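# Close the white door from inside so it latches

## Task

From the room's interior side, push the white door closed until its latch catches and keeps it shut. Disturb nothing else and finish with both grippers holding nothing. Release the door and back away afterward. The robot must stay upright and level; a fall or a tilt means failure. Once everything has settled after you finish, neither arm, hand nor the lift may touch anything, and the base may touch nothing movable (parts, boxes, carts, lids, drawers); contact during that final second is penalised.

## Robot and tools

ROBOT. A LinearBot: an omnidirectional wheeled base with a column about 1.7 m tall. A carriage rides the column (lift_m) and holds two identical six-joint arms, left and right, each with a two-finger gripper. Arm bases sit roughly 0.57 m plus lift_m above the floor; carriage parts hang about 0.15 m lower. A hand reaches about 0.78 m from its shoulder but only about 0.38 m below the arm base. Parked joints 1-6: 0, 0.05, 0.05, 1.45, 0, 0. Cameras: carriage_camera (fixed, facing forward, tilted about 20 degrees down), left_wrist_camera and right_wrist_camera (looking past the fingertips).

FRAMES. Base frame: origin on the floor below the base centre, x forward, y left, z up, metres. left_hand and right_hand are reported in it as the midpoint between the finger pads, with quat_wxyz (hand z along the fingers, fingers open along hand y). base_odometry is in the odometry frame (the base frame at scene start), counts wheel rotation only, heading in rad, left positive, range -3.142 to 3.142. Hand readings tend to sit above the real hand, especially at long reach.

move. One action per call. "base" holds exactly one relative command, an offset from where the base last measured itself: translate_m (metres, forward positive, -2 to 2), strafe_m (metres, left positive, -2 to 2) or rotate_rad (radians, counter-clockwise positive, -6.3 to 6.3). "joints" is a single object keyed by joint name, giving absolute targets: lift_m 0 to 1 (m); for each arm, left_/right_joint1_rad -2.617 to 3.054 (yaw about vertical, 0 forward, positive left), joint2_rad 0 to 3.141 (shoulder: 0 upper arm back and level, 1.57 up, 3.14 forward), joint3_rad 0 to 3.141 (elbow, 0 folded, 3.14 straight), joint4_rad -1.57 to 1.57 (wrist pitch, positive lifts fingertips), joint5_rad -1.57 to 1.57 (wrist yaw, positive turns fingertips right), joint6_rad -2.094 to 2.094 (roll, positive clockwise seen from the forearm), gripper_m 0 to 0.093 (pad gap in m). Omitted joints keep their previous targets. "speeds" caps top speed for this action only: translate_m and strafe_m 0.02-0.5 m/s, rotate_rad 0.05-1.57 rad/s, lift_m 0.08-0.27 m/s (default 0.25). "min_time_s" (0.1-8 s) is the shortest duration for arm and gripper motions; 2 or more makes hand paths straighter, while very short values can make the arm overshoot. "cameras" lists cameras to return (["all"], [] or names). "blocking" true (default) returns when everything has stopped; false returns within about 0.5 s while motion goes on, and wait(0) then reports it under "earlier move". No action may exceed 15 s; after 14 s it ends with time_out. Unknown keys make a call invalid; out-of-range values get it refused, which cancels later move/wait/finished_scene calls in the same reply.

wait(seconds 0-10, cameras): lets time run, returns state, ends early when running moves settle. stop(cameras): brakes all running motion; the base coasts a bit first, and braked joints read "stopped" and may keep pressing. zoom_image(camera, region [x0,y0,x1,y1] in pixels, at most 504 by 504): enlarges part of that camera's latest image. read_manual(section "licences"): licence text only. finished_scene(scene): ends the scene irreversibly; call nothing more in that reply.

RESULTS. The "move" line reads "done" or the worst status. base_status and joint_status per motion: done, moving, off_target (resting away from target and perhaps still pushing), contact_stop, time_out, not_followed (arm targets withheld because arms would come too close), stopped, limit_stop_at_motor_heat. An uncommanded stop blocks the rest of that reply's calls. on_its_own lists what the robot did unprompted. motor_effort is percent of maximum (bracket = peak in last action); joint torques are in joint order, wrapping at ±28 N m for joints 1-3. Gripper readings shut on nothing show 0.000-0.003. Motor temperatures: a MOTOR HOT line from 75 °C; at 100 °C the arm goes limp for 30-60 s (OVER-TEMPERATURE FAULT). Stretched or pushing arms heat up, so park them when idle.

CAUTIONS. Base contact_stop watches only the wheels; an arm can bend against the door and the drive still says done. Arms have no contact stop and keep pushing. Never drive the base away from a door handle held firmly, or pull hard with an arm: the robot pitches forward and can fall; watch for a hand z rising without command or a tilted image. Tipping risk grows with a high carriage, outstretched or loaded arms, and abrupt stops. After being stopped by an obstacle, reverse about 0.2 m to free the base. Don't reverse under a table edge. Keep the arms from striking or squeezing each other, fingers included. With joint 2 below 0.8 rad, swinging joint 1 outward 0.5 rad or more can hit the column. Close the door gently rather than slamming it, open the grippers well above their reading to release, then retreat and park both arms clear of everything.

Each tool is called after ">>>" as name(argument=value, ...), one argument or row to a line, values as JSON.

## Session

>>> move(
  cameras=["carriage_camera"],
)

Scene clock: 0.00 s.
Joint torques (N m): no reading
Motor temperatures (°C): left_arm=[31 34 39 31 28 30 27] | right_arm=[32 35 36 31 30 29 31]
base_odometry: x=+0.000 y=+0.000 heading=+0.000
base_status: not commanded
joint_positions: lift_m=+0.300 left_joint1_rad=-0.003 left_joint2_rad=+0.052 left_joint3_rad=+0.038 left_joint4_rad=+1.430 left_joint5_rad=-0.033 left_joint6_rad=+0.031 left_gripper_m=+0.09396 right_joint1_rad=+0.000 right_joint2_rad=+0.035 right_joint3_rad=+0.040 right_joint4_rad=+1.434 right_joint5_rad=-0.028 right_joint6_rad=-0.032 right_gripper_m=+0.09396
joint_status: not commanded
motor_effort: lift_m=+18 drive_wheels=+1
left_hand: x=+0.2553 y=+0.3028 z=+1.3095 quat_wxyz=(+0.997, -0.015, +0.077, +0.015) (m; base frame)
right_hand: x=+0.2486 y=-0.2923 z=+1.3103 quat_wxyz=(+0.998, -0.015, +0.066, -0.015) (m; base frame)
pictures: carriage_camera
Images, in order (width x height): carriage_camera 672x504.

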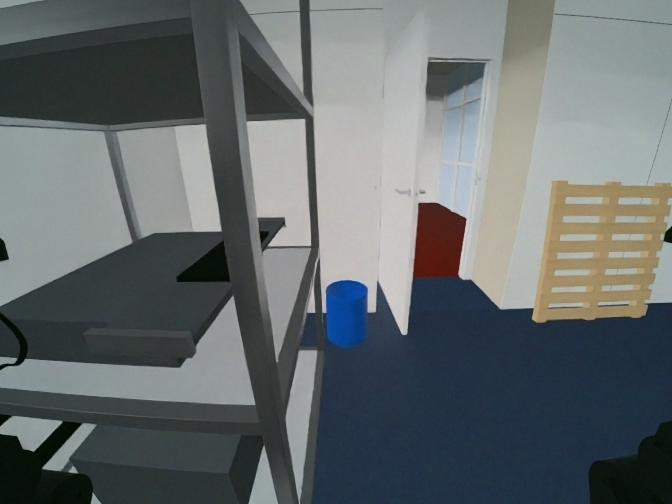

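>>> zoom_image(
  camera="carriage_camera",
  region=[300, 0, 560, 350],
)

Scaled by 1.440 from the camera's 672x504 image, which has a finer 960x720 frame.

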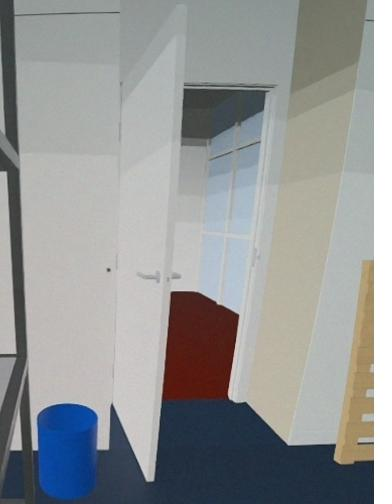

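>>> move(
  base={"strafe_m": -0.5},
  joints={"lift_m": 0.38},
)

>>> move(
  base={"translate_m": 1.2},
  cameras=["carriage_camera"],
)

Scene clock: 86.83 s.
Joint torques (N m): left_arm=[-0.36 4.1 5.64 -0.06 0.11 0.04] | right_arm=[-0.27 3.9 5.94 -0.22 -0.05 -0.05]
move: done
base_odometry: x=+0.000 y=-0.500 heading=-0.001
base_status: done
joint_positions: lift_m=+0.380 left_joint1_rad=-0.003 left_joint2_rad=+0.052 left_joint3_rad=+0.038 left_joint4_rad=+1.430 left_joint5_rad=-0.033 left_joint6_rad=+0.031 left_gripper_m=+0.09396 right_joint1_rad=+0.001 right_joint2_rad=+0.035 right_joint3_rad=+0.040 right_joint4_rad=+1.434 right_joint5_rad=-0.028 right_joint6_rad=-0.032 right_gripper_m=+0.09396
joint_status: all done
motor_effort: lift_m=+17(22) drive_wheels=-3(18)
left_hand: x=+0.2553 y=+0.3028 z=+1.3896 quat_wxyz=(+0.997, -0.015, +0.077, +0.015) (m; base frame)
right_hand: x=+0.2486 y=-0.2923 z=+1.3904 quat_wxyz=(+0.998, -0.015, +0.066, -0.015) (m; base frame)
pictures: none

Scene clock: 91.63 s.
Joint torques (N m): left_arm=[-0.12 4.01 5.6 -0.1 0.09 0.07] | right_arm=[-0.12 3.9 5.98 -0.2 -0.07 -0.04]
move: done
base_odometry: x=+1.200 y=-0.501 heading=-0.001
base_status: done
joint_positions: lift_m=+0.380 left_joint1_rad=-0.003 left_joint2_rad=+0.052 left_joint3_rad=+0.038 left_joint4_rad=+1.430 left_joint5_rad=-0.033 left_joint6_rad=+0.031 left_gripper_m=+0.09396 right_joint1_rad=+0.001 right_joint2_rad=+0.035 right_joint3_rad=+0.040 right_joint4_rad=+1.434 right_joint5_rad=-0.028 right_joint6_rad=-0.032 right_gripper_m=+0.09396
joint_status: not commanded
motor_effort: lift_m=+17(18) drive_wheels=-2(16)
left_hand: x=+0.2553 y=+0.3028 z=+1.3896 quat_wxyz=(+0.997, -0.015, +0.077, +0.015) (m; base frame)
right_hand: x=+0.2486 y=-0.2923 z=+1.3904 quat_wxyz=(+0.998, -0.015, +0.066, -0.015) (m; base frame)
pictures: carriage_camera
Images, in order (width x height): carriage_camera 672x504.

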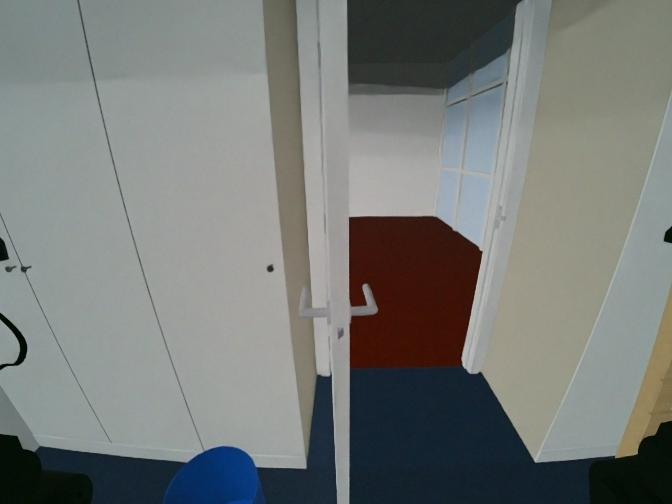

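>>> move(
  joints={"lift_m": 0.42, "left_joint2_rad": 2.3, "left_joint3_rad": 1.65, "left_joint4_rad": 0.65, "left_joint5_rad": 0, "left_joint6_rad": 0, "left_gripper_m": 0},
  min_time_s=2.5,
)

>>> move(
  joints={"left_joint1_rad": -0.3},
  min_time_s=1.5,
  cameras=["carriage_camera", "left_wrist_camera"],
)

Scene clock: 110.70 s.
Joint torques (N m): left_arm=[-0.23 -9.78 11.78 1.68 0.29 -0.08] | right_arm=[-0.12 3.95 5.9 -0.19 -0.05 -0.04]
Motor temperatures (°C): left_arm=[31 35 44 31 28 30 27] | right_arm=[31 37 37 30 30 29 31]
move: done
base_odometry: x=+1.199 y=-0.501 heading=-0.001
base_status: not commanded
joint_positions: lift_m=+0.420 left_joint1_rad=-0.003 left_joint2_rad=+2.253 left_joint3_rad=+1.592 left_joint4_rad=+0.681 left_joint5_rad=-0.017 left_joint6_rad=+0.012 left_gripper_m=+0.00068 right_joint1_rad=+0.001 right_joint2_rad=+0.035 right_joint3_rad=+0.040 right_joint4_rad=+1.433 right_joint5_rad=-0.028 right_joint6_rad=-0.032 right_gripper_m=+0.09396
joint_status: all done
motor_effort: lift_m=+18(22) drive_wheels=+5(7)
left_hand: x=+0.8797 y=+0.2984 z=+1.2210 quat_wxyz=(+0.714, -0.001, +0.700, +0.009) (m; base frame)
right_hand: x=+0.2487 y=-0.2923 z=+1.4304 quat_wxyz=(+0.998, -0.015, +0.066, -0.015) (m; base frame)
pictures: none

Scene clock: 112.50 s.
Joint torques (N m): left_arm=[-0.51 -13.59 9.31 1.94 0.27 -0.05] | right_arm=[-0.12 3.93 5.98 -0.18 -0.07 -0.04]
move: done
base_odometry: x=+1.200 y=-0.501 heading=-0.001
base_status: not commanded
joint_positions: lift_m=+0.420 left_joint1_rad=-0.294 left_joint2_rad=+2.289 left_joint3_rad=+1.621 left_joint4_rad=+0.656 left_joint5_rad=-0.015 left_joint6_rad=+0.011 left_gripper_m=+0.00067 right_joint1_rad=+0.001 right_joint2_rad=+0.035 right_joint3_rad=+0.040 right_joint4_rad=+1.433 right_joint5_rad=-0.028 right_joint6_rad=-0.032 right_gripper_m=+0.09396
joint_status: all done
motor_effort: lift_m=+17(18) drive_wheels=+3(7)
left_hand: x=+0.8583 y=+0.1049 z=+1.2048 quat_wxyz=(+0.696, +0.103, +0.704, -0.094) (m; base frame)
right_hand: x=+0.2487 y=-0.2923 z=+1.4304 quat_wxyz=(+0.998, -0.015, +0.066, -0.015) (m; base frame)
pictures: carriage_camera, left_wrist_camera
Images, in order (width x height): carriage_camera 672x504, left_wrist_camera 672x504.

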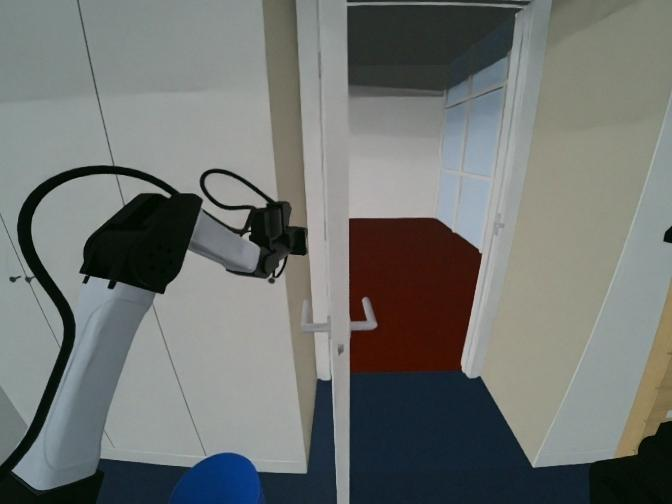

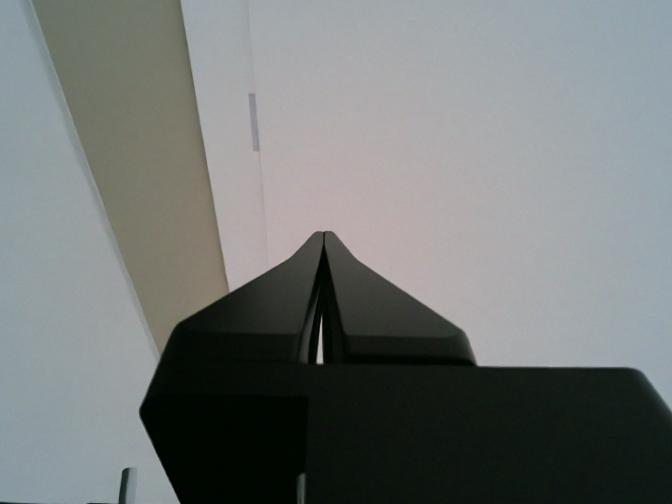

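>>> move(
  base={"strafe_m": -0.25},
  speeds={"strafe_m": 0.15},
  cameras=["carriage_camera"],
)

Scene clock: 118.70 s.
Joint torques (N m): left_arm=[-0.28 -13.61 9.32 1.91 0.26 0.03] | right_arm=[-0.16 3.9 5.91 -0.17 -0.05 -0.04]
move: done
base_odometry: x=+1.200 y=-0.751 heading=-0.001
base_status: done
joint_positions: lift_m=+0.420 left_joint1_rad=-0.299 left_joint2_rad=+2.289 left_joint3_rad=+1.621 left_joint4_rad=+0.656 left_joint5_rad=-0.014 left_joint6_rad=+0.002 left_gripper_m=+0.00067 right_joint1_rad=+0.001 right_joint2_rad=+0.035 right_joint3_rad=+0.040 right_joint4_rad=+1.433 right_joint5_rad=-0.028 right_joint6_rad=-0.032 right_gripper_m=+0.09396
joint_status: not commanded
motor_effort: lift_m=+18(18) drive_wheels=-2(13)
left_hand: x=+0.8572 y=+0.1016 z=+1.2048 quat_wxyz=(+0.695, +0.102, +0.704, -0.099) (m; base frame)
right_hand: x=+0.2487 y=-0.2923 z=+1.4304 quat_wxyz=(+0.998, -0.015, +0.066, -0.015) (m; base frame)
pictures: carriage_camera
Images, in order (width x height): carriage_camera 672x504.

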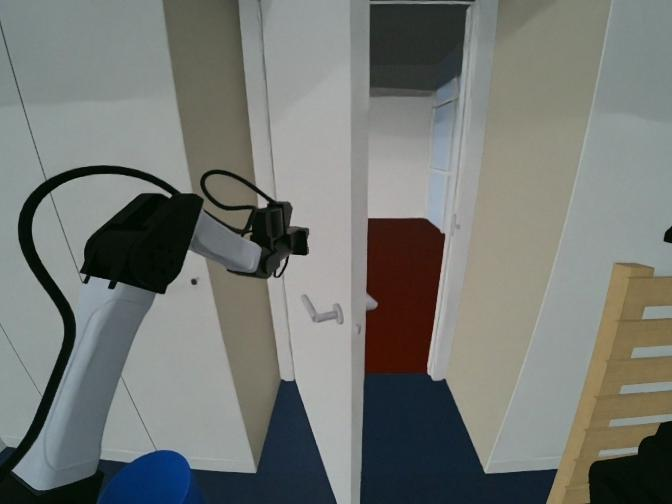

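>>> move(
  base={"translate_m": 0.25},
  speeds={"translate_m": 0.2},
)

>>> move(
  base={"strafe_m": -0.27},
  speeds={"strafe_m": 0.2},
)

>>> move(
  base={"translate_m": 0.25},
  speeds={"translate_m": 0.2},
  cameras=["carriage_camera"],
)

Scene clock: 134.57 s.
Joint torques (N m): left_arm=[-0.68 -13.5 9.28 1.93 0.25 0.02] | right_arm=[-0.2 3.92 5.94 -0.19 -0.04 -0.05]
Motor temperatures (°C): left_arm=[31 42 48 34 28 30 28] | right_arm=[31 37 38 30 30 29 31]
move: done
base_odometry: x=+1.450 y=-0.752 heading=-0.001
base_status: done
joint_positions: lift_m=+0.420 left_joint1_rad=-0.294 left_joint2_rad=+2.289 left_joint3_rad=+1.621 left_joint4_rad=+0.653 left_joint5_rad=-0.016 left_joint6_rad=+0.002 left_gripper_m=+0.00067 right_joint1_rad=+0.001 right_joint2_rad=+0.035 right_joint3_rad=+0.040 right_joint4_rad=+1.433 right_joint5_rad=-0.028 right_joint6_rad=-0.032 right_gripper_m=+0.09396
joint_status: not commanded
motor_effort: lift_m=+18(18) drive_wheels=-3(13)
left_hand: x=+0.8583 y=+0.1051 z=+1.2041 quat_wxyz=(+0.695, +0.099, +0.706, -0.097) (m; base frame)
right_hand: x=+0.2488 y=-0.2923 z=+1.4303 quat_wxyz=(+0.998, -0.015, +0.066, -0.015) (m; base frame)
pictures: none

Scene clock: 137.00 s.
Joint torques (N m): left_arm=[0.18 -13.59 9.37 1.92 0.25 0.03] | right_arm=[-0.24 3.85 5.97 -0.19 -0.1 -0.05]
move: done
base_odometry: x=+1.449 y=-1.022 heading=-0.001
base_status: done
joint_positions: lift_m=+0.420 left_joint1_rad=-0.306 left_joint2_rad=+2.289 left_joint3_rad=+1.621 left_joint4_rad=+0.652 left_joint5_rad=-0.014 left_joint6_rad=+0.002 left_gripper_m=+0.00066 right_joint1_rad=+0.001 right_joint2_rad=+0.035 right_joint3_rad=+0.040 right_joint4_rad=+1.433 right_joint5_rad=-0.028 right_joint6_rad=-0.032 right_gripper_m=+0.09396
joint_status: not commanded
motor_effort: lift_m=+18(18) drive_wheels=-2(16)
left_hand: x=+0.8559 y=+0.0972 z=+1.2041 quat_wxyz=(+0.694, +0.104, +0.705, -0.101) (m; base frame)
right_hand: x=+0.2488 y=-0.2923 z=+1.4303 quat_wxyz=(+0.998, -0.015, +0.066, -0.015) (m; base frame)
pictures: none

Scene clock: 139.33 s.
Joint torques (N m): left_arm=[0.1 -13.63 9.18 2 0.25 0.03] | right_arm=[-0.03 3.89 5.98 -0.13 -0.08 -0.05]
move: done
base_odometry: x=+1.699 y=-1.022 heading=-0.001
base_status: done
joint_positions: lift_m=+0.420 left_joint1_rad=-0.303 left_joint2_rad=+2.290 left_joint3_rad=+1.623 left_joint4_rad=+0.649 left_joint5_rad=-0.013 left_joint6_rad=+0.002 left_gripper_m=+0.00066 right_joint1_rad=+0.001 right_joint2_rad=+0.035 right_joint3_rad=+0.040 right_joint4_rad=+1.431 right_joint5_rad=-0.028 right_joint6_rad=-0.032 right_gripper_m=+0.09396
joint_status: not commanded
motor_effort: lift_m=+17(18) drive_wheels=+4(13)
left_hand: x=+0.8567 y=+0.0989 z=+1.2038 quat_wxyz=(+0.693, +0.104, +0.706, -0.101) (m; base frame)
right_hand: x=+0.2492 y=-0.2923 z=+1.4303 quat_wxyz=(+0.998, -0.015, +0.067, -0.015) (m; base frame)
pictures: carriage_camera
Images, in order (width x height): carriage_camera 672x504.

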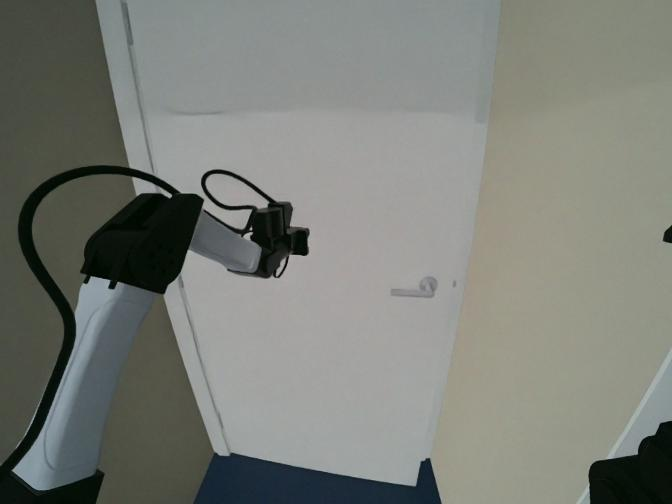

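>>> move(
  base={"translate_m": -0.4},
)

>>> move(
  base={"strafe_m": 0.1},
  joints={"left_joint1_rad": 0, "left_joint2_rad": 0.05, "left_joint3_rad": 0.05, "left_joint4_rad": 1.45, "right_joint2_rad": 2.3, "right_joint3_rad": 1.65, "right_joint4_rad": 0.65, "right_joint5_rad": 0, "right_joint6_rad": 0, "right_gripper_m": 0},
  min_time_s=2.5,
  cameras=["carriage_camera"],
)

Scene clock: 153.13 s.
Joint torques (N m): left_arm=[-0.13 -13.61 9.02 1.98 0.24 0.04] | right_arm=[-0.14 3.84 6.02 -0.14 -0.06 -0.04]
move: done
base_odometry: x=+1.299 y=-1.022 heading=-0.001
base_status: done
joint_positions: lift_m=+0.420 left_joint1_rad=-0.302 left_joint2_rad=+2.291 left_joint3_rad=+1.624 left_joint4_rad=+0.649 left_joint5_rad=-0.012 left_joint6_rad=+0.002 left_gripper_m=+0.00066 right_joint1_rad=+0.001 right_joint2_rad=+0.035 right_joint3_rad=+0.040 right_joint4_rad=+1.431 right_joint5_rad=-0.028 right_joint6_rad=-0.032 right_gripper_m=+0.09396
joint_status: not commanded
motor_effort: lift_m=+17(18) drive_wheels=+2(15)
left_hand: x=+0.8571 y=+0.0994 z=+1.2033 quat_wxyz=(+0.693, +0.104, +0.706, -0.101) (m; base frame)
right_hand: x=+0.2492 y=-0.2923 z=+1.4303 quat_wxyz=(+0.998, -0.015, +0.067, -0.015) (m; base frame)
pictures: none

Scene clock: 155.93 s.
Joint torques (N m): left_arm=[0.42 3.03 4.55 0.05 0.21 0.02] | right_arm=[-0.13 -12.1 10.29 2.18 0.06 0.05]
move: done
base_odometry: x=+1.299 y=-0.922 heading=-0.001
base_status: done
joint_positions: lift_m=+0.420 left_joint1_rad=-0.006 left_joint2_rad=+0.058 left_joint3_rad=+0.057 left_joint4_rad=+1.434 left_joint5_rad=-0.011 left_joint6_rad=+0.002 left_gripper_m=+0.00066 right_joint1_rad=+0.001 right_joint2_rad=+2.285 right_joint3_rad=+1.623 right_joint4_rad=+0.657 right_joint5_rad=-0.013 right_joint6_rad=-0.009 right_gripper_m=+0.00010
joint_status: all done
motor_effort: lift_m=+18(18) drive_wheels=+0(8)
left_hand: x=+0.2507 y=+0.2989 z=+1.4348 quat_wxyz=(+0.998, -0.005, +0.069, -0.002) (m; base frame)
right_hand: x=+0.8862 y=-0.2945 z=+1.2091 quat_wxyz=(+0.705, -0.008, +0.709, +0.002) (m; base frame)
pictures: carriage_camera
Images, in order (width x height): carriage_camera 672x504.

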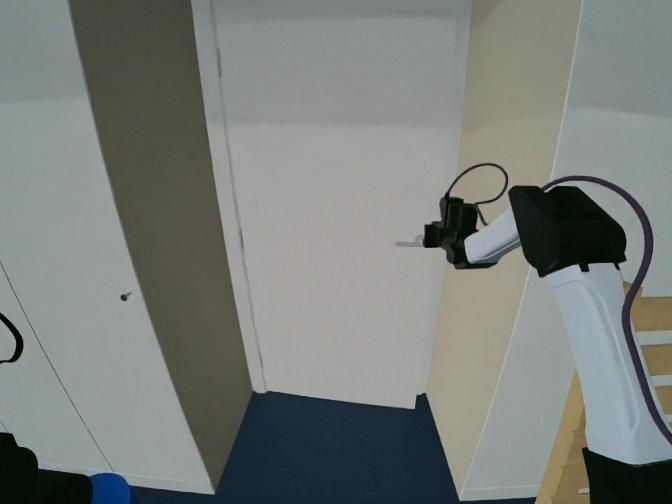

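>>> move(
  base={"translate_m": 0.55},
  speeds={"translate_m": 0.15},
  cameras=["carriage_camera"],
)

Scene clock: 166.10 s.
Joint torques (N m): left_arm=[0.34 3.59 5.12 -0.09 0.22 0.04] | right_arm=[0.83 9.18 21.34 6.42 1.59 0.03]
Motor temperatures (°C): left_arm=[31 43 46 35 28 30 28] | right_arm=[31 41 40 35 30 29 31]
move: contact_stop
base_odometry: x=+1.811 y=-0.922 heading=-0.005
base_status: translate_m contact_stop (by the wheels' count: +0.511 of +0.550)
joint_positions: lift_m=+0.420 left_joint1_rad=-0.005 left_joint2_rad=+0.053 left_joint3_rad=+0.051 left_joint4_rad=+1.449 left_joint5_rad=-0.009 left_joint6_rad=+0.002 left_gripper_m=+0.00066 right_joint1_rad=-0.010 right_joint2_rad=+2.059 right_joint3_rad=+1.509 right_joint4_rad=+0.266 right_joint5_rad=-0.175 right_joint6_rad=-0.007 right_gripper_m=+0.00010
joint_status: not commanded
motor_effort: lift_m=+17(18) drive_wheels=+26(70)
left_hand: x=+0.2473 y=+0.2986 z=+1.4340 quat_wxyz=(+0.998, -0.004, +0.062, -0.001) (m; base frame)
right_hand: x=+0.8350 y=-0.2732 z=+1.2018 quat_wxyz=(+0.598, -0.051, +0.797, +0.065) (m; base frame)
pictures: carriage_camera
Images, in order (width x height): carriage_camera 672x504.

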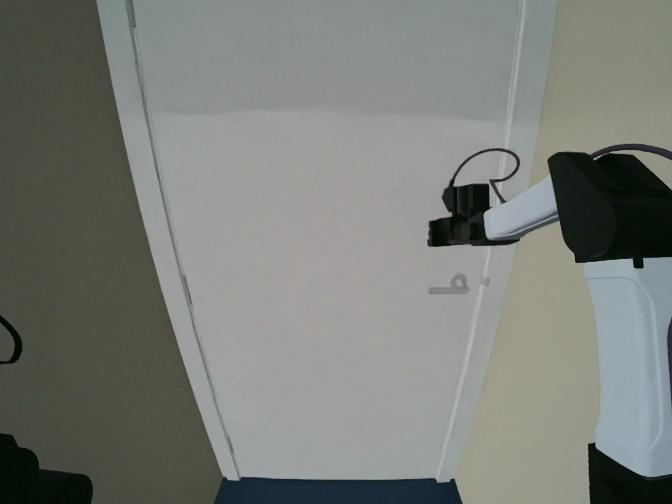

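>>> move(
  base={"translate_m": -0.3},
  cameras=["carriage_camera"],
)

>>> zoom_image(
  camera="carriage_camera",
  region=[380, 130, 560, 330],
)

Scene clock: 175.07 s.
Joint torques (N m): left_arm=[0.12 3.52 5.12 -0.11 0.23 0.04] | right_arm=[-0.2 -12.71 10.1 2.35 0.03 0.07]
Motor temperatures (°C): left_arm=[31 41 45 34 28 30 28] | right_arm=[31 41 44 45 31 29 31]
move: done
base_odometry: x=+1.511 y=-0.921 heading=-0.005
base_status: done
joint_positions: lift_m=+0.420 left_joint1_rad=-0.005 left_joint2_rad=+0.053 left_joint3_rad=+0.051 left_joint4_rad=+1.448 left_joint5_rad=-0.009 left_joint6_rad=+0.002 left_gripper_m=+0.00066 right_joint1_rad=+0.001 right_joint2_rad=+2.292 right_joint3_rad=+1.624 right_joint4_rad=+0.643 right_joint5_rad=-0.013 right_joint6_rad=-0.007 right_gripper_m=+0.00010
joint_status: not commanded
motor_effort: lift_m=+17(18) drive_wheels=+0(22)
left_hand: x=+0.2476 y=+0.2985 z=+1.4338 quat_wxyz=(+0.998, -0.004, +0.063, -0.001) (m; base frame)
right_hand: x=+0.8869 y=-0.2945 z=+1.2016 quat_wxyz=(+0.698, -0.007, +0.716, +0.002) (m; base frame)
pictures: carriage_camera
Images, in order (width x height): carriage_camera 672x504.

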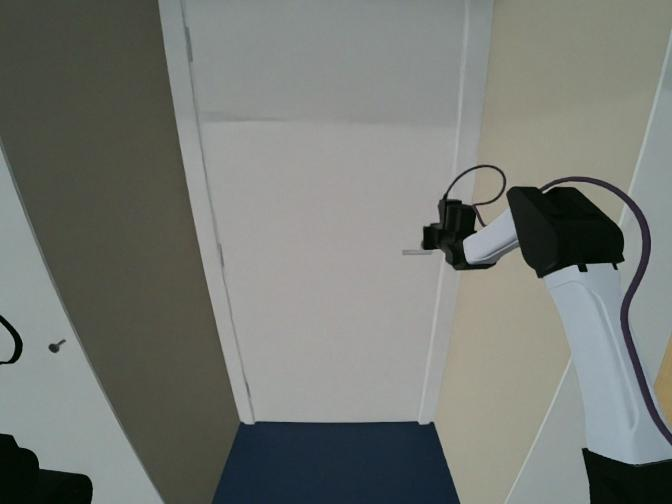

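Scaled by 2.520 from the camera's 672x504 image, which has a finer 960x720 frame.

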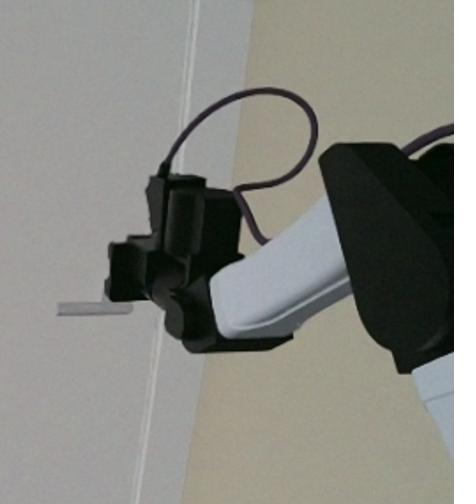

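>>> finished_scene(
  scene=1,
)

The scene is finished: the task was done.


## Next scene

The same job, from a new start.

>>> move(
  cameras=["carriage_camera"],
)

Scene clock: 0.00 s.
Joint torques (N m): no reading
Motor temperatures (°C): left_arm=[30 33 36 29 27 30 27] | right_arm=[31 32 34 29 29 29 31]
base_odometry: x=+0.000 y=+0.000 heading=+0.000
base_status: not commanded
joint_positions: lift_m=+0.300 left_joint1_rad=-0.004 left_joint2_rad=+0.043 left_joint3_rad=+0.038 left_joint4_rad=+1.478 left_joint5_rad=-0.003 left_joint6_rad=-0.042 left_gripper_m=+0.09396 right_joint1_rad=-0.020 right_joint2_rad=+0.054 right_joint3_rad=+0.039 right_joint4_rad=+1.497 right_joint5_rad=+0.020 right_joint6_rad=+0.048 right_gripper_m=+0.09396
joint_status: not commanded
motor_effort: lift_m=+18 drive_wheels=+0
left_hand: x=+0.2411 y=+0.2976 z=+1.3111 quat_wxyz=(+0.999, -0.002, +0.049, -0.023) (m; base frame)
right_hand: x=+0.2395 y=-0.3011 z=+1.3116 quat_wxyz=(+0.999, +0.011, +0.044, +0.013) (m; base frame)
pictures: carriage_camera
Images, in order (width x height): carriage_camera 672x504.

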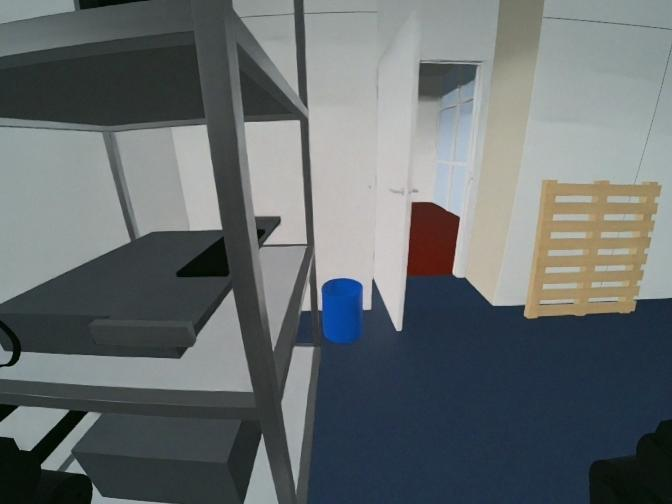

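>>> move(
  base={"strafe_m": -0.45},
  joints={"lift_m": 0.44},
)

>>> move(
  base={"translate_m": 1.2},
  joints={"left_joint1_rad": -0.28, "left_joint2_rad": 2.3, "left_joint3_rad": 1.65, "left_joint4_rad": 0.65, "left_joint5_rad": 0, "left_joint6_rad": 0, "left_gripper_m": 0},
  min_time_s=2.5,
  cameras=["carriage_camera"],
)

Scene clock: 27.27 s.
Joint torques (N m): left_arm=[-0.1 4.1 5.5 -0.17 0.09 0.05] | right_arm=[-0.02 3.93 5.83 -0.29 -0.13 -0.05]
move: done
base_odometry: x=+0.000 y=-0.450 heading=-0.001
base_status: done
joint_positions: lift_m=+0.440 left_joint1_rad=-0.003 left_joint2_rad=+0.043 left_joint3_rad=+0.038 left_joint4_rad=+1.478 left_joint5_rad=-0.003 left_joint6_rad=-0.042 left_gripper_m=+0.09396 right_joint1_rad=-0.019 right_joint2_rad=+0.054 right_joint3_rad=+0.039 right_joint4_rad=+1.497 right_joint5_rad=+0.020 right_joint6_rad=+0.048 right_gripper_m=+0.09396
joint_status: all done
motor_effort: lift_m=+17(21) drive_wheels=-3(20)
left_hand: x=+0.2411 y=+0.2976 z=+1.4512 quat_wxyz=(+0.999, -0.002, +0.049, -0.022) (m; base frame)
right_hand: x=+0.2395 y=-0.3011 z=+1.4517 quat_wxyz=(+0.999, +0.011, +0.044, +0.014) (m; base frame)
pictures: none

Scene clock: 32.07 s.
Joint torques (N m): left_arm=[-0.72 -13.45 9.01 1.86 0.11 0.17] | right_arm=[-0.13 4.01 5.81 -0.3 -0.1 -0.04]
move: done
base_odometry: x=+1.200 y=-0.452 heading=-0.001
base_status: done
joint_positions: lift_m=+0.440 left_joint1_rad=-0.273 left_joint2_rad=+2.292 left_joint3_rad=+1.623 left_joint4_rad=+0.658 left_joint5_rad=-0.003 left_joint6_rad=-0.011 left_gripper_m=+0.00066 right_joint1_rad=-0.019 right_joint2_rad=+0.054 right_joint3_rad=+0.039 right_joint4_rad=+1.497 right_joint5_rad=+0.020 right_joint6_rad=+0.048 right_gripper_m=+0.09396
joint_status: all done
motor_effort: lift_m=+17(18) drive_wheels=+2(16)
left_hand: x=+0.8620 y=+0.1163 z=+1.2249 quat_wxyz=(+0.696, +0.092, +0.705, -0.099) (m; base frame)
right_hand: x=+0.2395 y=-0.3011 z=+1.4517 quat_wxyz=(+0.999, +0.011, +0.044, +0.014) (m; base frame)
pictures: carriage_camera
Images, in order (width x height): carriage_camera 672x504.

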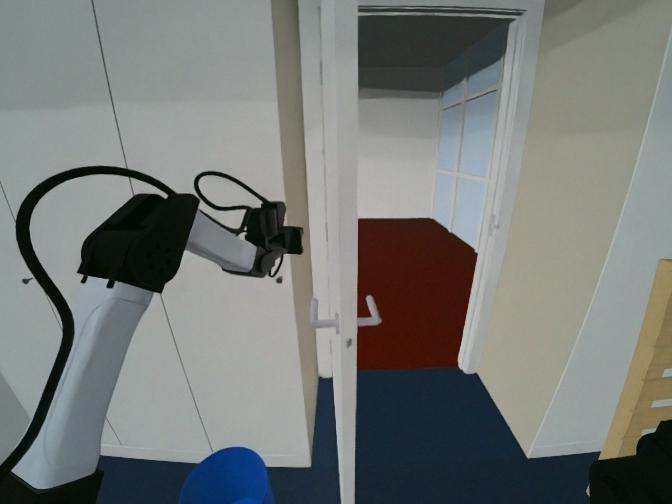

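>>> move(
  base={"strafe_m": -0.28},
  speeds={"strafe_m": 0.2},
)

>>> move(
  base={"translate_m": 0.25},
  speeds={"translate_m": 0.2},
)

>>> move(
  base={"strafe_m": -0.28},
  speeds={"strafe_m": 0.2},
)

>>> move(
  joints={"left_joint1_rad": -0.6, "left_joint2_rad": 2.6, "left_joint3_rad": 2.1, "left_joint4_rad": 0.5},
  min_time_s=2,
  cameras=["carriage_camera"],
)

Scene clock: 46.57 s.
Joint torques (N m): left_arm=[-0.02 -13.59 9.31 1.88 0.25 0.18] | right_arm=[-0.31 3.96 5.78 -0.34 -0.1 -0.05]
Motor temperatures (°C): left_arm=[30 41 40 32 27 30 27] | right_arm=[30 34 35 29 29 29 31]
move: done
base_odometry: x=+1.200 y=-0.732 heading=-0.001
base_status: done
joint_positions: lift_m=+0.440 left_joint1_rad=-0.283 left_joint2_rad=+2.292 left_joint3_rad=+1.623 left_joint4_rad=+0.657 left_joint5_rad=-0.013 left_joint6_rad=-0.011 left_gripper_m=+0.00066 right_joint1_rad=-0.019 right_joint2_rad=+0.054 right_joint3_rad=+0.039 right_joint4_rad=+1.497 right_joint5_rad=+0.020 right_joint6_rad=+0.048 right_gripper_m=+0.09396
joint_status: not commanded
motor_effort: lift_m=+17(18) drive_wheels=+3(13)
left_hand: x=+0.8607 y=+0.1117 z=+1.2248 quat_wxyz=(+0.696, +0.092, +0.705, -0.099) (m; base frame)
right_hand: x=+0.2395 y=-0.3011 z=+1.4517 quat_wxyz=(+0.999, +0.011, +0.044, +0.014) (m; base frame)
pictures: none

Scene clock: 48.90 s.
Joint torques (N m): left_arm=[-0.91 -13.68 9.37 1.93 0.25 0.15] | right_arm=[-0.12 3.93 5.79 -0.35 -0.09 -0.04]
move: done
base_odometry: x=+1.450 y=-0.732 heading=-0.001
base_status: done
joint_positions: lift_m=+0.440 left_joint1_rad=-0.271 left_joint2_rad=+2.292 left_joint3_rad=+1.623 left_joint4_rad=+0.655 left_joint5_rad=-0.017 left_joint6_rad=-0.011 left_gripper_m=+0.00066 right_joint1_rad=-0.019 right_joint2_rad=+0.054 right_joint3_rad=+0.039 right_joint4_rad=+1.497 right_joint5_rad=+0.020 right_joint6_rad=+0.048 right_gripper_m=+0.09396
joint_status: not commanded
motor_effort: lift_m=+17(18) drive_wheels=-1(14)
left_hand: x=+0.8631 y=+0.1203 z=+1.2243 quat_wxyz=(+0.696, +0.086, +0.707, -0.093) (m; base frame)
right_hand: x=+0.2396 y=-0.3011 z=+1.4517 quat_wxyz=(+0.999, +0.011, +0.045, +0.014) (m; base frame)
pictures: none

Scene clock: 51.40 s.
Joint torques (N m): left_arm=[0.36 -13.56 9.24 1.94 0.22 0.16] | right_arm=[0.06 3.97 5.79 -0.31 -0.1 -0.04]
move: done
base_odometry: x=+1.449 y=-1.012 heading=-0.001
base_status: done
joint_positions: lift_m=+0.440 left_joint1_rad=-0.288 left_joint2_rad=+2.292 left_joint3_rad=+1.623 left_joint4_rad=+0.655 left_joint5_rad=-0.013 left_joint6_rad=-0.011 left_gripper_m=+0.00065 right_joint1_rad=-0.019 right_joint2_rad=+0.054 right_joint3_rad=+0.039 right_joint4_rad=+1.497 right_joint5_rad=+0.020 right_joint6_rad=+0.048 right_gripper_m=+0.09396
joint_status: not commanded
motor_effort: lift_m=+17(18) drive_wheels=+0(14)
left_hand: x=+0.8598 y=+0.1086 z=+1.2243 quat_wxyz=(+0.695, +0.094, +0.706, -0.100) (m; base frame)
right_hand: x=+0.2396 y=-0.3011 z=+1.4517 quat_wxyz=(+0.999, +0.011, +0.045, +0.014) (m; base frame)
pictures: none

Scene clock: 53.70 s.
Joint torques (N m): left_arm=[-0.46 -14.99 9.69 1.89 0.22 0.18] | right_arm=[-0.17 3.99 5.83 -0.29 -0.08 -0.05]
move: done
base_odometry: x=+1.449 y=-1.012 heading=-0.001
base_status: not commanded
joint_positions: lift_m=+0.440 left_joint1_rad=-0.596 left_joint2_rad=+2.584 left_joint3_rad=+2.071 left_joint4_rad=+0.512 left_joint5_rad=-0.012 left_joint6_rad=-0.011 left_gripper_m=+0.00065 right_joint1_rad=-0.019 right_joint2_rad=+0.054 right_joint3_rad=+0.039 right_joint4_rad=+1.497 right_joint5_rad=+0.020 right_joint6_rad=+0.048 right_gripper_m=+0.09396
joint_status: all done
motor_effort: lift_m=+17(18) drive_wheels=+1(2)
left_hand: x=+0.8246 y=-0.1135 z=+1.2057 quat_wxyz=(+0.676, +0.200, +0.679, -0.207) (m; base frame)
right_hand: x=+0.2396 y=-0.3011 z=+1.4517 quat_wxyz=(+0.999, +0.011, +0.045, +0.014) (m; base frame)
pictures: carriage_camera
Images, in order (width x height): carriage_camera 672x504.

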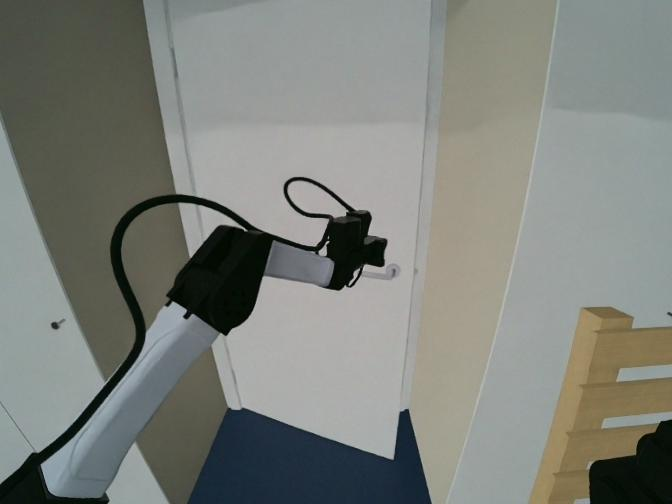

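>>> move(
  base={"translate_m": 0.42},
  speeds={"translate_m": 0.15},
  cameras=["carriage_camera"],
)

Scene clock: 61.50 s.
Joint torques (N m): left_arm=[0.29 -15.24 9.48 1.9 -0.06 0.15] | right_arm=[-0.16 3.96 5.82 -0.29 -0.09 -0.05]
Motor temperatures (°C): left_arm=[30 47 42 35 28 30 28] | right_arm=[30 34 36 29 29 29 31]
move: done
base_odometry: x=+1.869 y=-1.013 heading=-0.001
base_status: done
joint_positions: lift_m=+0.440 left_joint1_rad=-0.605 left_joint2_rad=+2.586 left_joint3_rad=+2.073 left_joint4_rad=+0.505 left_joint5_rad=+0.013 left_joint6_rad=-0.011 left_gripper_m=+0.00065 right_joint1_rad=-0.019 right_joint2_rad=+0.054 right_joint3_rad=+0.039 right_joint4_rad=+1.497 right_joint5_rad=+0.020 right_joint6_rad=+0.048 right_gripper_m=+0.09396
joint_status: not commanded
motor_effort: lift_m=+18(18) drive_wheels=+0(17)
left_hand: x=+0.8186 y=-0.1228 z=+1.2037 quat_wxyz=(+0.670, +0.212, +0.677, -0.218) (m; base frame)
right_hand: x=+0.2396 y=-0.3012 z=+1.4516 quat_wxyz=(+0.999, +0.012, +0.045, +0.014) (m; base frame)
pictures: carriage_camera
Images, in order (width x height): carriage_camera 672x504.

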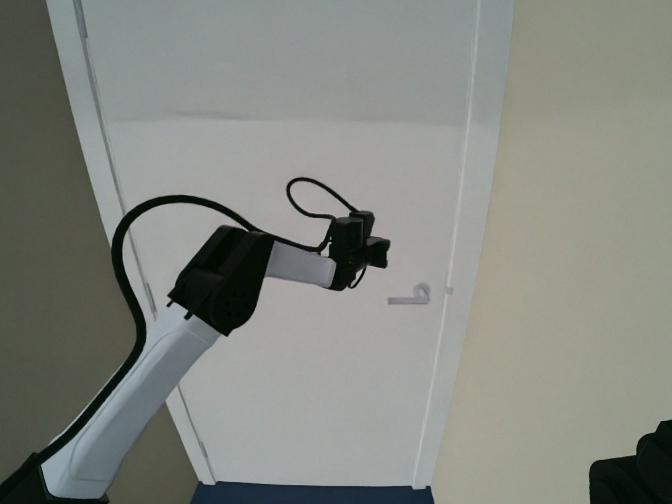

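>>> move(
  base={"translate_m": 0.08},
  speeds={"translate_m": 0.15},
  cameras=["carriage_camera"],
)

>>> zoom_image(
  camera="carriage_camera",
  region=[360, 220, 520, 504],
)

Scene clock: 68.03 s.
Joint torques (N m): left_arm=[6.97 -15.15 9.48 1.97 -3.02 0.1] | right_arm=[-0.08 3.99 5.82 -0.29 -0.11 -0.05]
move: done
base_odometry: x=+1.949 y=-1.013 heading=-0.002
base_status: done
joint_positions: lift_m=+0.440 left_joint1_rad=-0.692 left_joint2_rad=+2.586 left_joint3_rad=+2.073 left_joint4_rad=+0.500 left_joint5_rad=+0.269 left_joint6_rad=-0.006 left_gripper_m=+0.00064 right_joint1_rad=-0.019 right_joint2_rad=+0.054 right_joint3_rad=+0.039 right_joint4_rad=+1.495 right_joint5_rad=+0.020 right_joint6_rad=+0.048 right_gripper_m=+0.09396
joint_status: not commanded
motor_effort: lift_m=+18(18) drive_wheels=+5(11)
left_hand: x=+0.7470 y=-0.2035 z=+1.2026 quat_wxyz=(+0.622, +0.326, +0.632, -0.328) (m; base frame)
right_hand: x=+0.2400 y=-0.3012 z=+1.4516 quat_wxyz=(+0.999, +0.012, +0.045, +0.014) (m; base frame)
pictures: carriage_camera
Images, in order (width x height): carriage_camera 672x504.

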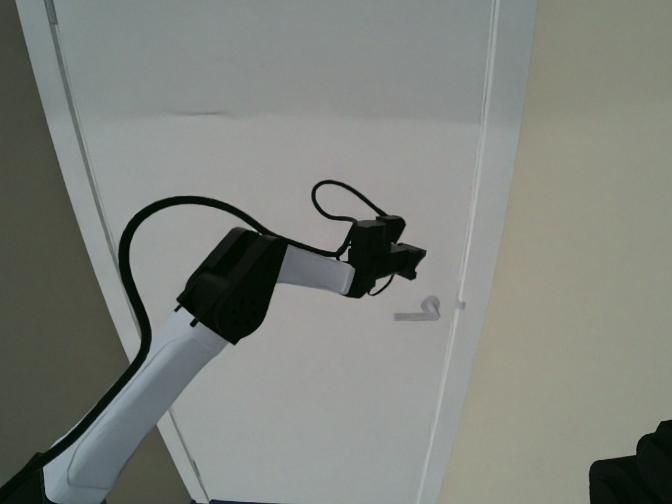

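Scaled by 1.775 from the camera's 672x504 image, which has a finer 960x720 frame.

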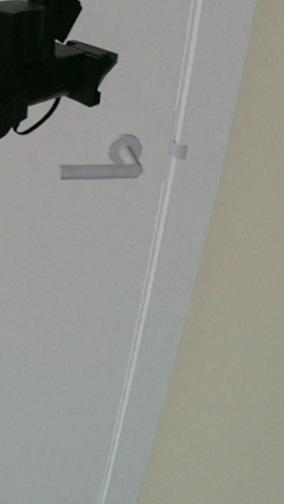

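>>> move(
  base={"translate_m": -0.35},
  cameras=["carriage_camera"],
)

>>> zoom_image(
  camera="carriage_camera",
  region=[340, 240, 500, 450],
)

>>> zoom_image(
  camera="carriage_camera",
  region=[200, 380, 460, 460],
)

Scene clock: 86.43 s.
Joint torques (N m): left_arm=[-0.25 -15.51 9.29 1.94 -0.06 0.1] | right_arm=[-0.16 3.93 5.79 -0.33 -0.09 -0.05]
Motor temperatures (°C): left_arm=[32 54 45 36 33 30 28] | right_arm=[30 34 36 29 29 29 31]
move: done
base_odometry: x=+1.599 y=-1.013 heading=-0.002
base_status: done
joint_positions: lift_m=+0.440 left_joint1_rad=-0.600 left_joint2_rad=+2.589 left_joint3_rad=+2.074 left_joint4_rad=+0.500 left_joint5_rad=+0.014 left_joint6_rad=-0.006 left_gripper_m=+0.00064 right_joint1_rad=-0.019 right_joint2_rad=+0.054 right_joint3_rad=+0.039 right_joint4_rad=+1.497 right_joint5_rad=+0.020 right_joint6_rad=+0.048 right_gripper_m=+0.09396
joint_status: not commanded
motor_effort: lift_m=+18(18) drive_wheels=+2(14)
left_hand: x=+0.8209 y=-0.1199 z=+1.2012 quat_wxyz=(+0.669, +0.213, +0.679, -0.214) (m; base frame)
right_hand: x=+0.2396 y=-0.3012 z=+1.4516 quat_wxyz=(+0.999, +0.012, +0.045, +0.014) (m; base frame)
pictures: carriage_camera
Images, in order (width x height): carriage_camera 672x504.

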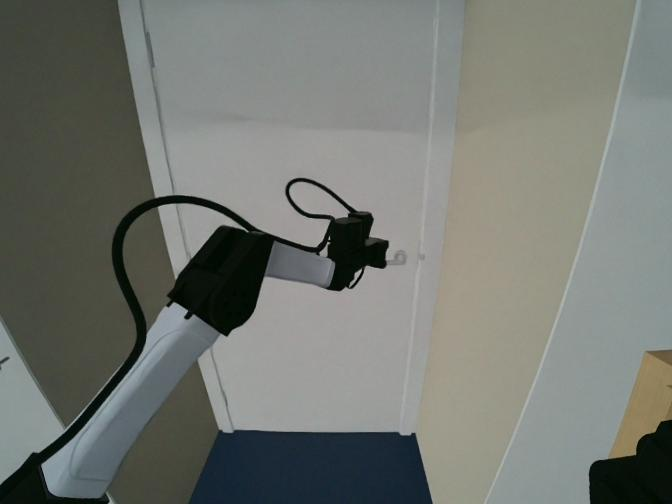

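Scaled by 2.400 from the camera's 672x504 image, which has a finer 960x720 frame.

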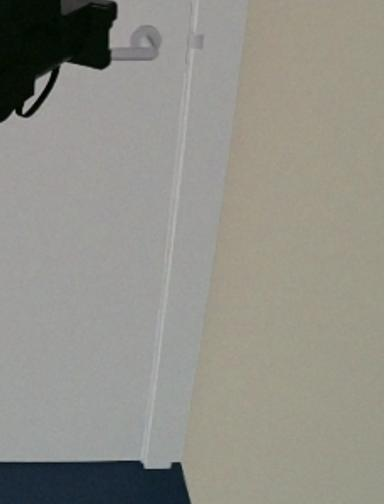

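Scaled by 1.938 from the camera's 672x504 image, which has a finer 960x720 frame.

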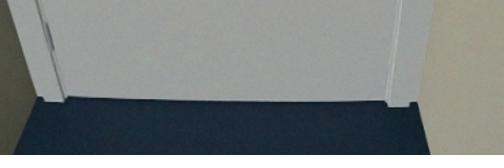

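>>> move(
  base={"strafe_m": 0.09},
  joints={"left_joint1_rad": 0, "left_joint2_rad": 0.05, "left_joint3_rad": 0.05, "left_joint4_rad": 1.45, "right_joint1_rad": 0, "right_joint2_rad": 2.3, "right_joint3_rad": 1.65, "right_joint4_rad": 0.65, "right_joint5_rad": 0, "right_joint6_rad": 0, "right_gripper_m": 0},
  min_time_s=2,
)

>>> move(
  base={"translate_m": 0.25},
  speeds={"translate_m": 0.12},
  cameras=["carriage_camera"],
)

Scene clock: 101.63 s.
Joint torques (N m): left_arm=[0.38 3.03 4.59 0.03 0.02 0.11] | right_arm=[0.68 -12.78 9.98 2.23 -0.19 -0.16]
move: done
base_odometry: x=+1.599 y=-0.923 heading=-0.002
base_status: done
joint_positions: lift_m=+0.440 left_joint1_rad=-0.007 left_joint2_rad=+0.057 left_joint3_rad=+0.057 left_joint4_rad=+1.434 left_joint5_rad=+0.005 left_joint6_rad=-0.006 left_gripper_m=+0.00064 right_joint1_rad=-0.010 right_joint2_rad=+2.291 right_joint3_rad=+1.624 right_joint4_rad=+0.654 right_joint5_rad=+0.013 right_joint6_rad=+0.009 right_gripper_m=+0.00010
joint_status: all done
motor_effort: lift_m=+17(18) drive_wheels=+1(11)
left_hand: x=+0.2505 y=+0.2960 z=+1.4550 quat_wxyz=(+0.998, +0.003, +0.069, -0.007) (m; base frame)
right_hand: x=+0.8868 y=-0.3062 z=+1.2246 quat_wxyz=(+0.702, +0.011, +0.712, -0.005) (m; base frame)
pictures: none

Scene clock: 104.50 s.
Joint torques (N m): left_arm=[0.35 3.37 4.82 -0.06 0.02 0.13] | right_arm=[-0.17 7.43 19.71 6.51 -0.24 -0.14]
move: done
base_odometry: x=+1.849 y=-0.923 heading=-0.003
base_status: done
joint_positions: lift_m=+0.440 left_joint1_rad=-0.007 left_joint2_rad=+0.055 left_joint3_rad=+0.055 left_joint4_rad=+1.446 left_joint5_rad=+0.005 left_joint6_rad=-0.006 left_gripper_m=+0.00064 right_joint1_rad=+0.000 right_joint2_rad=+2.077 right_joint3_rad=+1.524 right_joint4_rad=+0.264 right_joint5_rad=+0.018 right_joint6_rad=+0.008 right_gripper_m=+0.00010
joint_status: not commanded
motor_effort: lift_m=+17(18) drive_wheels=+25(33)
left_hand: x=+0.2473 y=+0.2961 z=+1.4549 quat_wxyz=(+0.998, +0.003, +0.062, -0.007) (m; base frame)
right_hand: x=+0.8409 y=-0.3004 z=+1.2173 quat_wxyz=(+0.598, +0.009, +0.801, -0.005) (m; base frame)
pictures: carriage_camera
Images, in order (width x height): carriage_camera 672x504.

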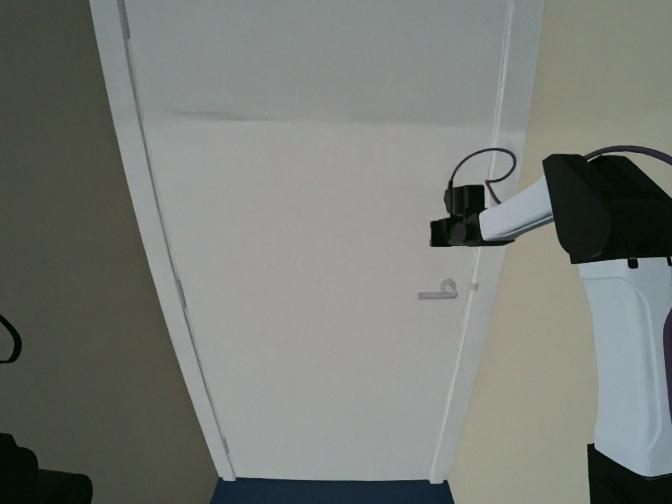

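>>> move(
  base={"translate_m": -0.2},
  cameras=["carriage_camera"],
)

>>> zoom_image(
  camera="carriage_camera",
  region=[220, 240, 500, 470],
)

Scene clock: 111.17 s.
Joint torques (N m): left_arm=[0.38 3.33 4.88 -0.04 0.04 0.11] | right_arm=[-0.1 -13.23 9.94 2.39 -0.18 -0.16]
Motor temperatures (°C): left_arm=[31 49 45 35 30 30 28] | right_arm=[30 36 42 44 29 29 31]
move: done
base_odometry: x=+1.649 y=-0.922 heading=-0.003
base_status: done
joint_positions: lift_m=+0.440 left_joint1_rad=-0.007 left_joint2_rad=+0.055 left_joint3_rad=+0.054 left_joint4_rad=+1.448 left_joint5_rad=+0.005 left_joint6_rad=-0.006 left_gripper_m=+0.00064 right_joint1_rad=+0.001 right_joint2_rad=+2.296 right_joint3_rad=+1.624 right_joint4_rad=+0.640 right_joint5_rad=+0.012 right_joint6_rad=+0.008 right_gripper_m=+0.00010
joint_status: not commanded
motor_effort: lift_m=+17(18) drive_wheels=+6(22)
left_hand: x=+0.2471 y=+0.2961 z=+1.4547 quat_wxyz=(+0.998, +0.003, +0.062, -0.007) (m; base frame)
right_hand: x=+0.8872 y=-0.2989 z=+1.2185 quat_wxyz=(+0.696, +0.007, +0.718, -0.001) (m; base frame)
pictures: carriage_camera
Images, in order (width x height): carriage_camera 672x504.

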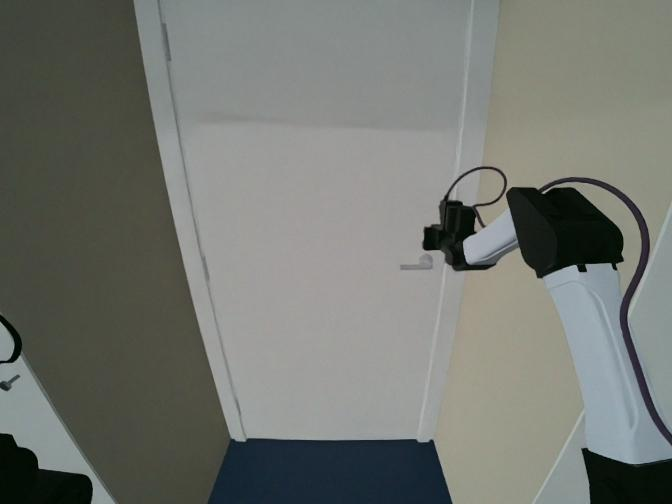

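Scaled by 1.800 from the camera's 672x504 image, which has a finer 960x720 frame.

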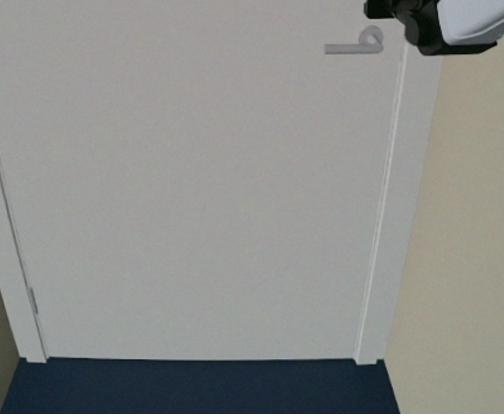

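Shut flush.

>>> finished_scene(
  scene=2,
)

The scene is finished: the task was done.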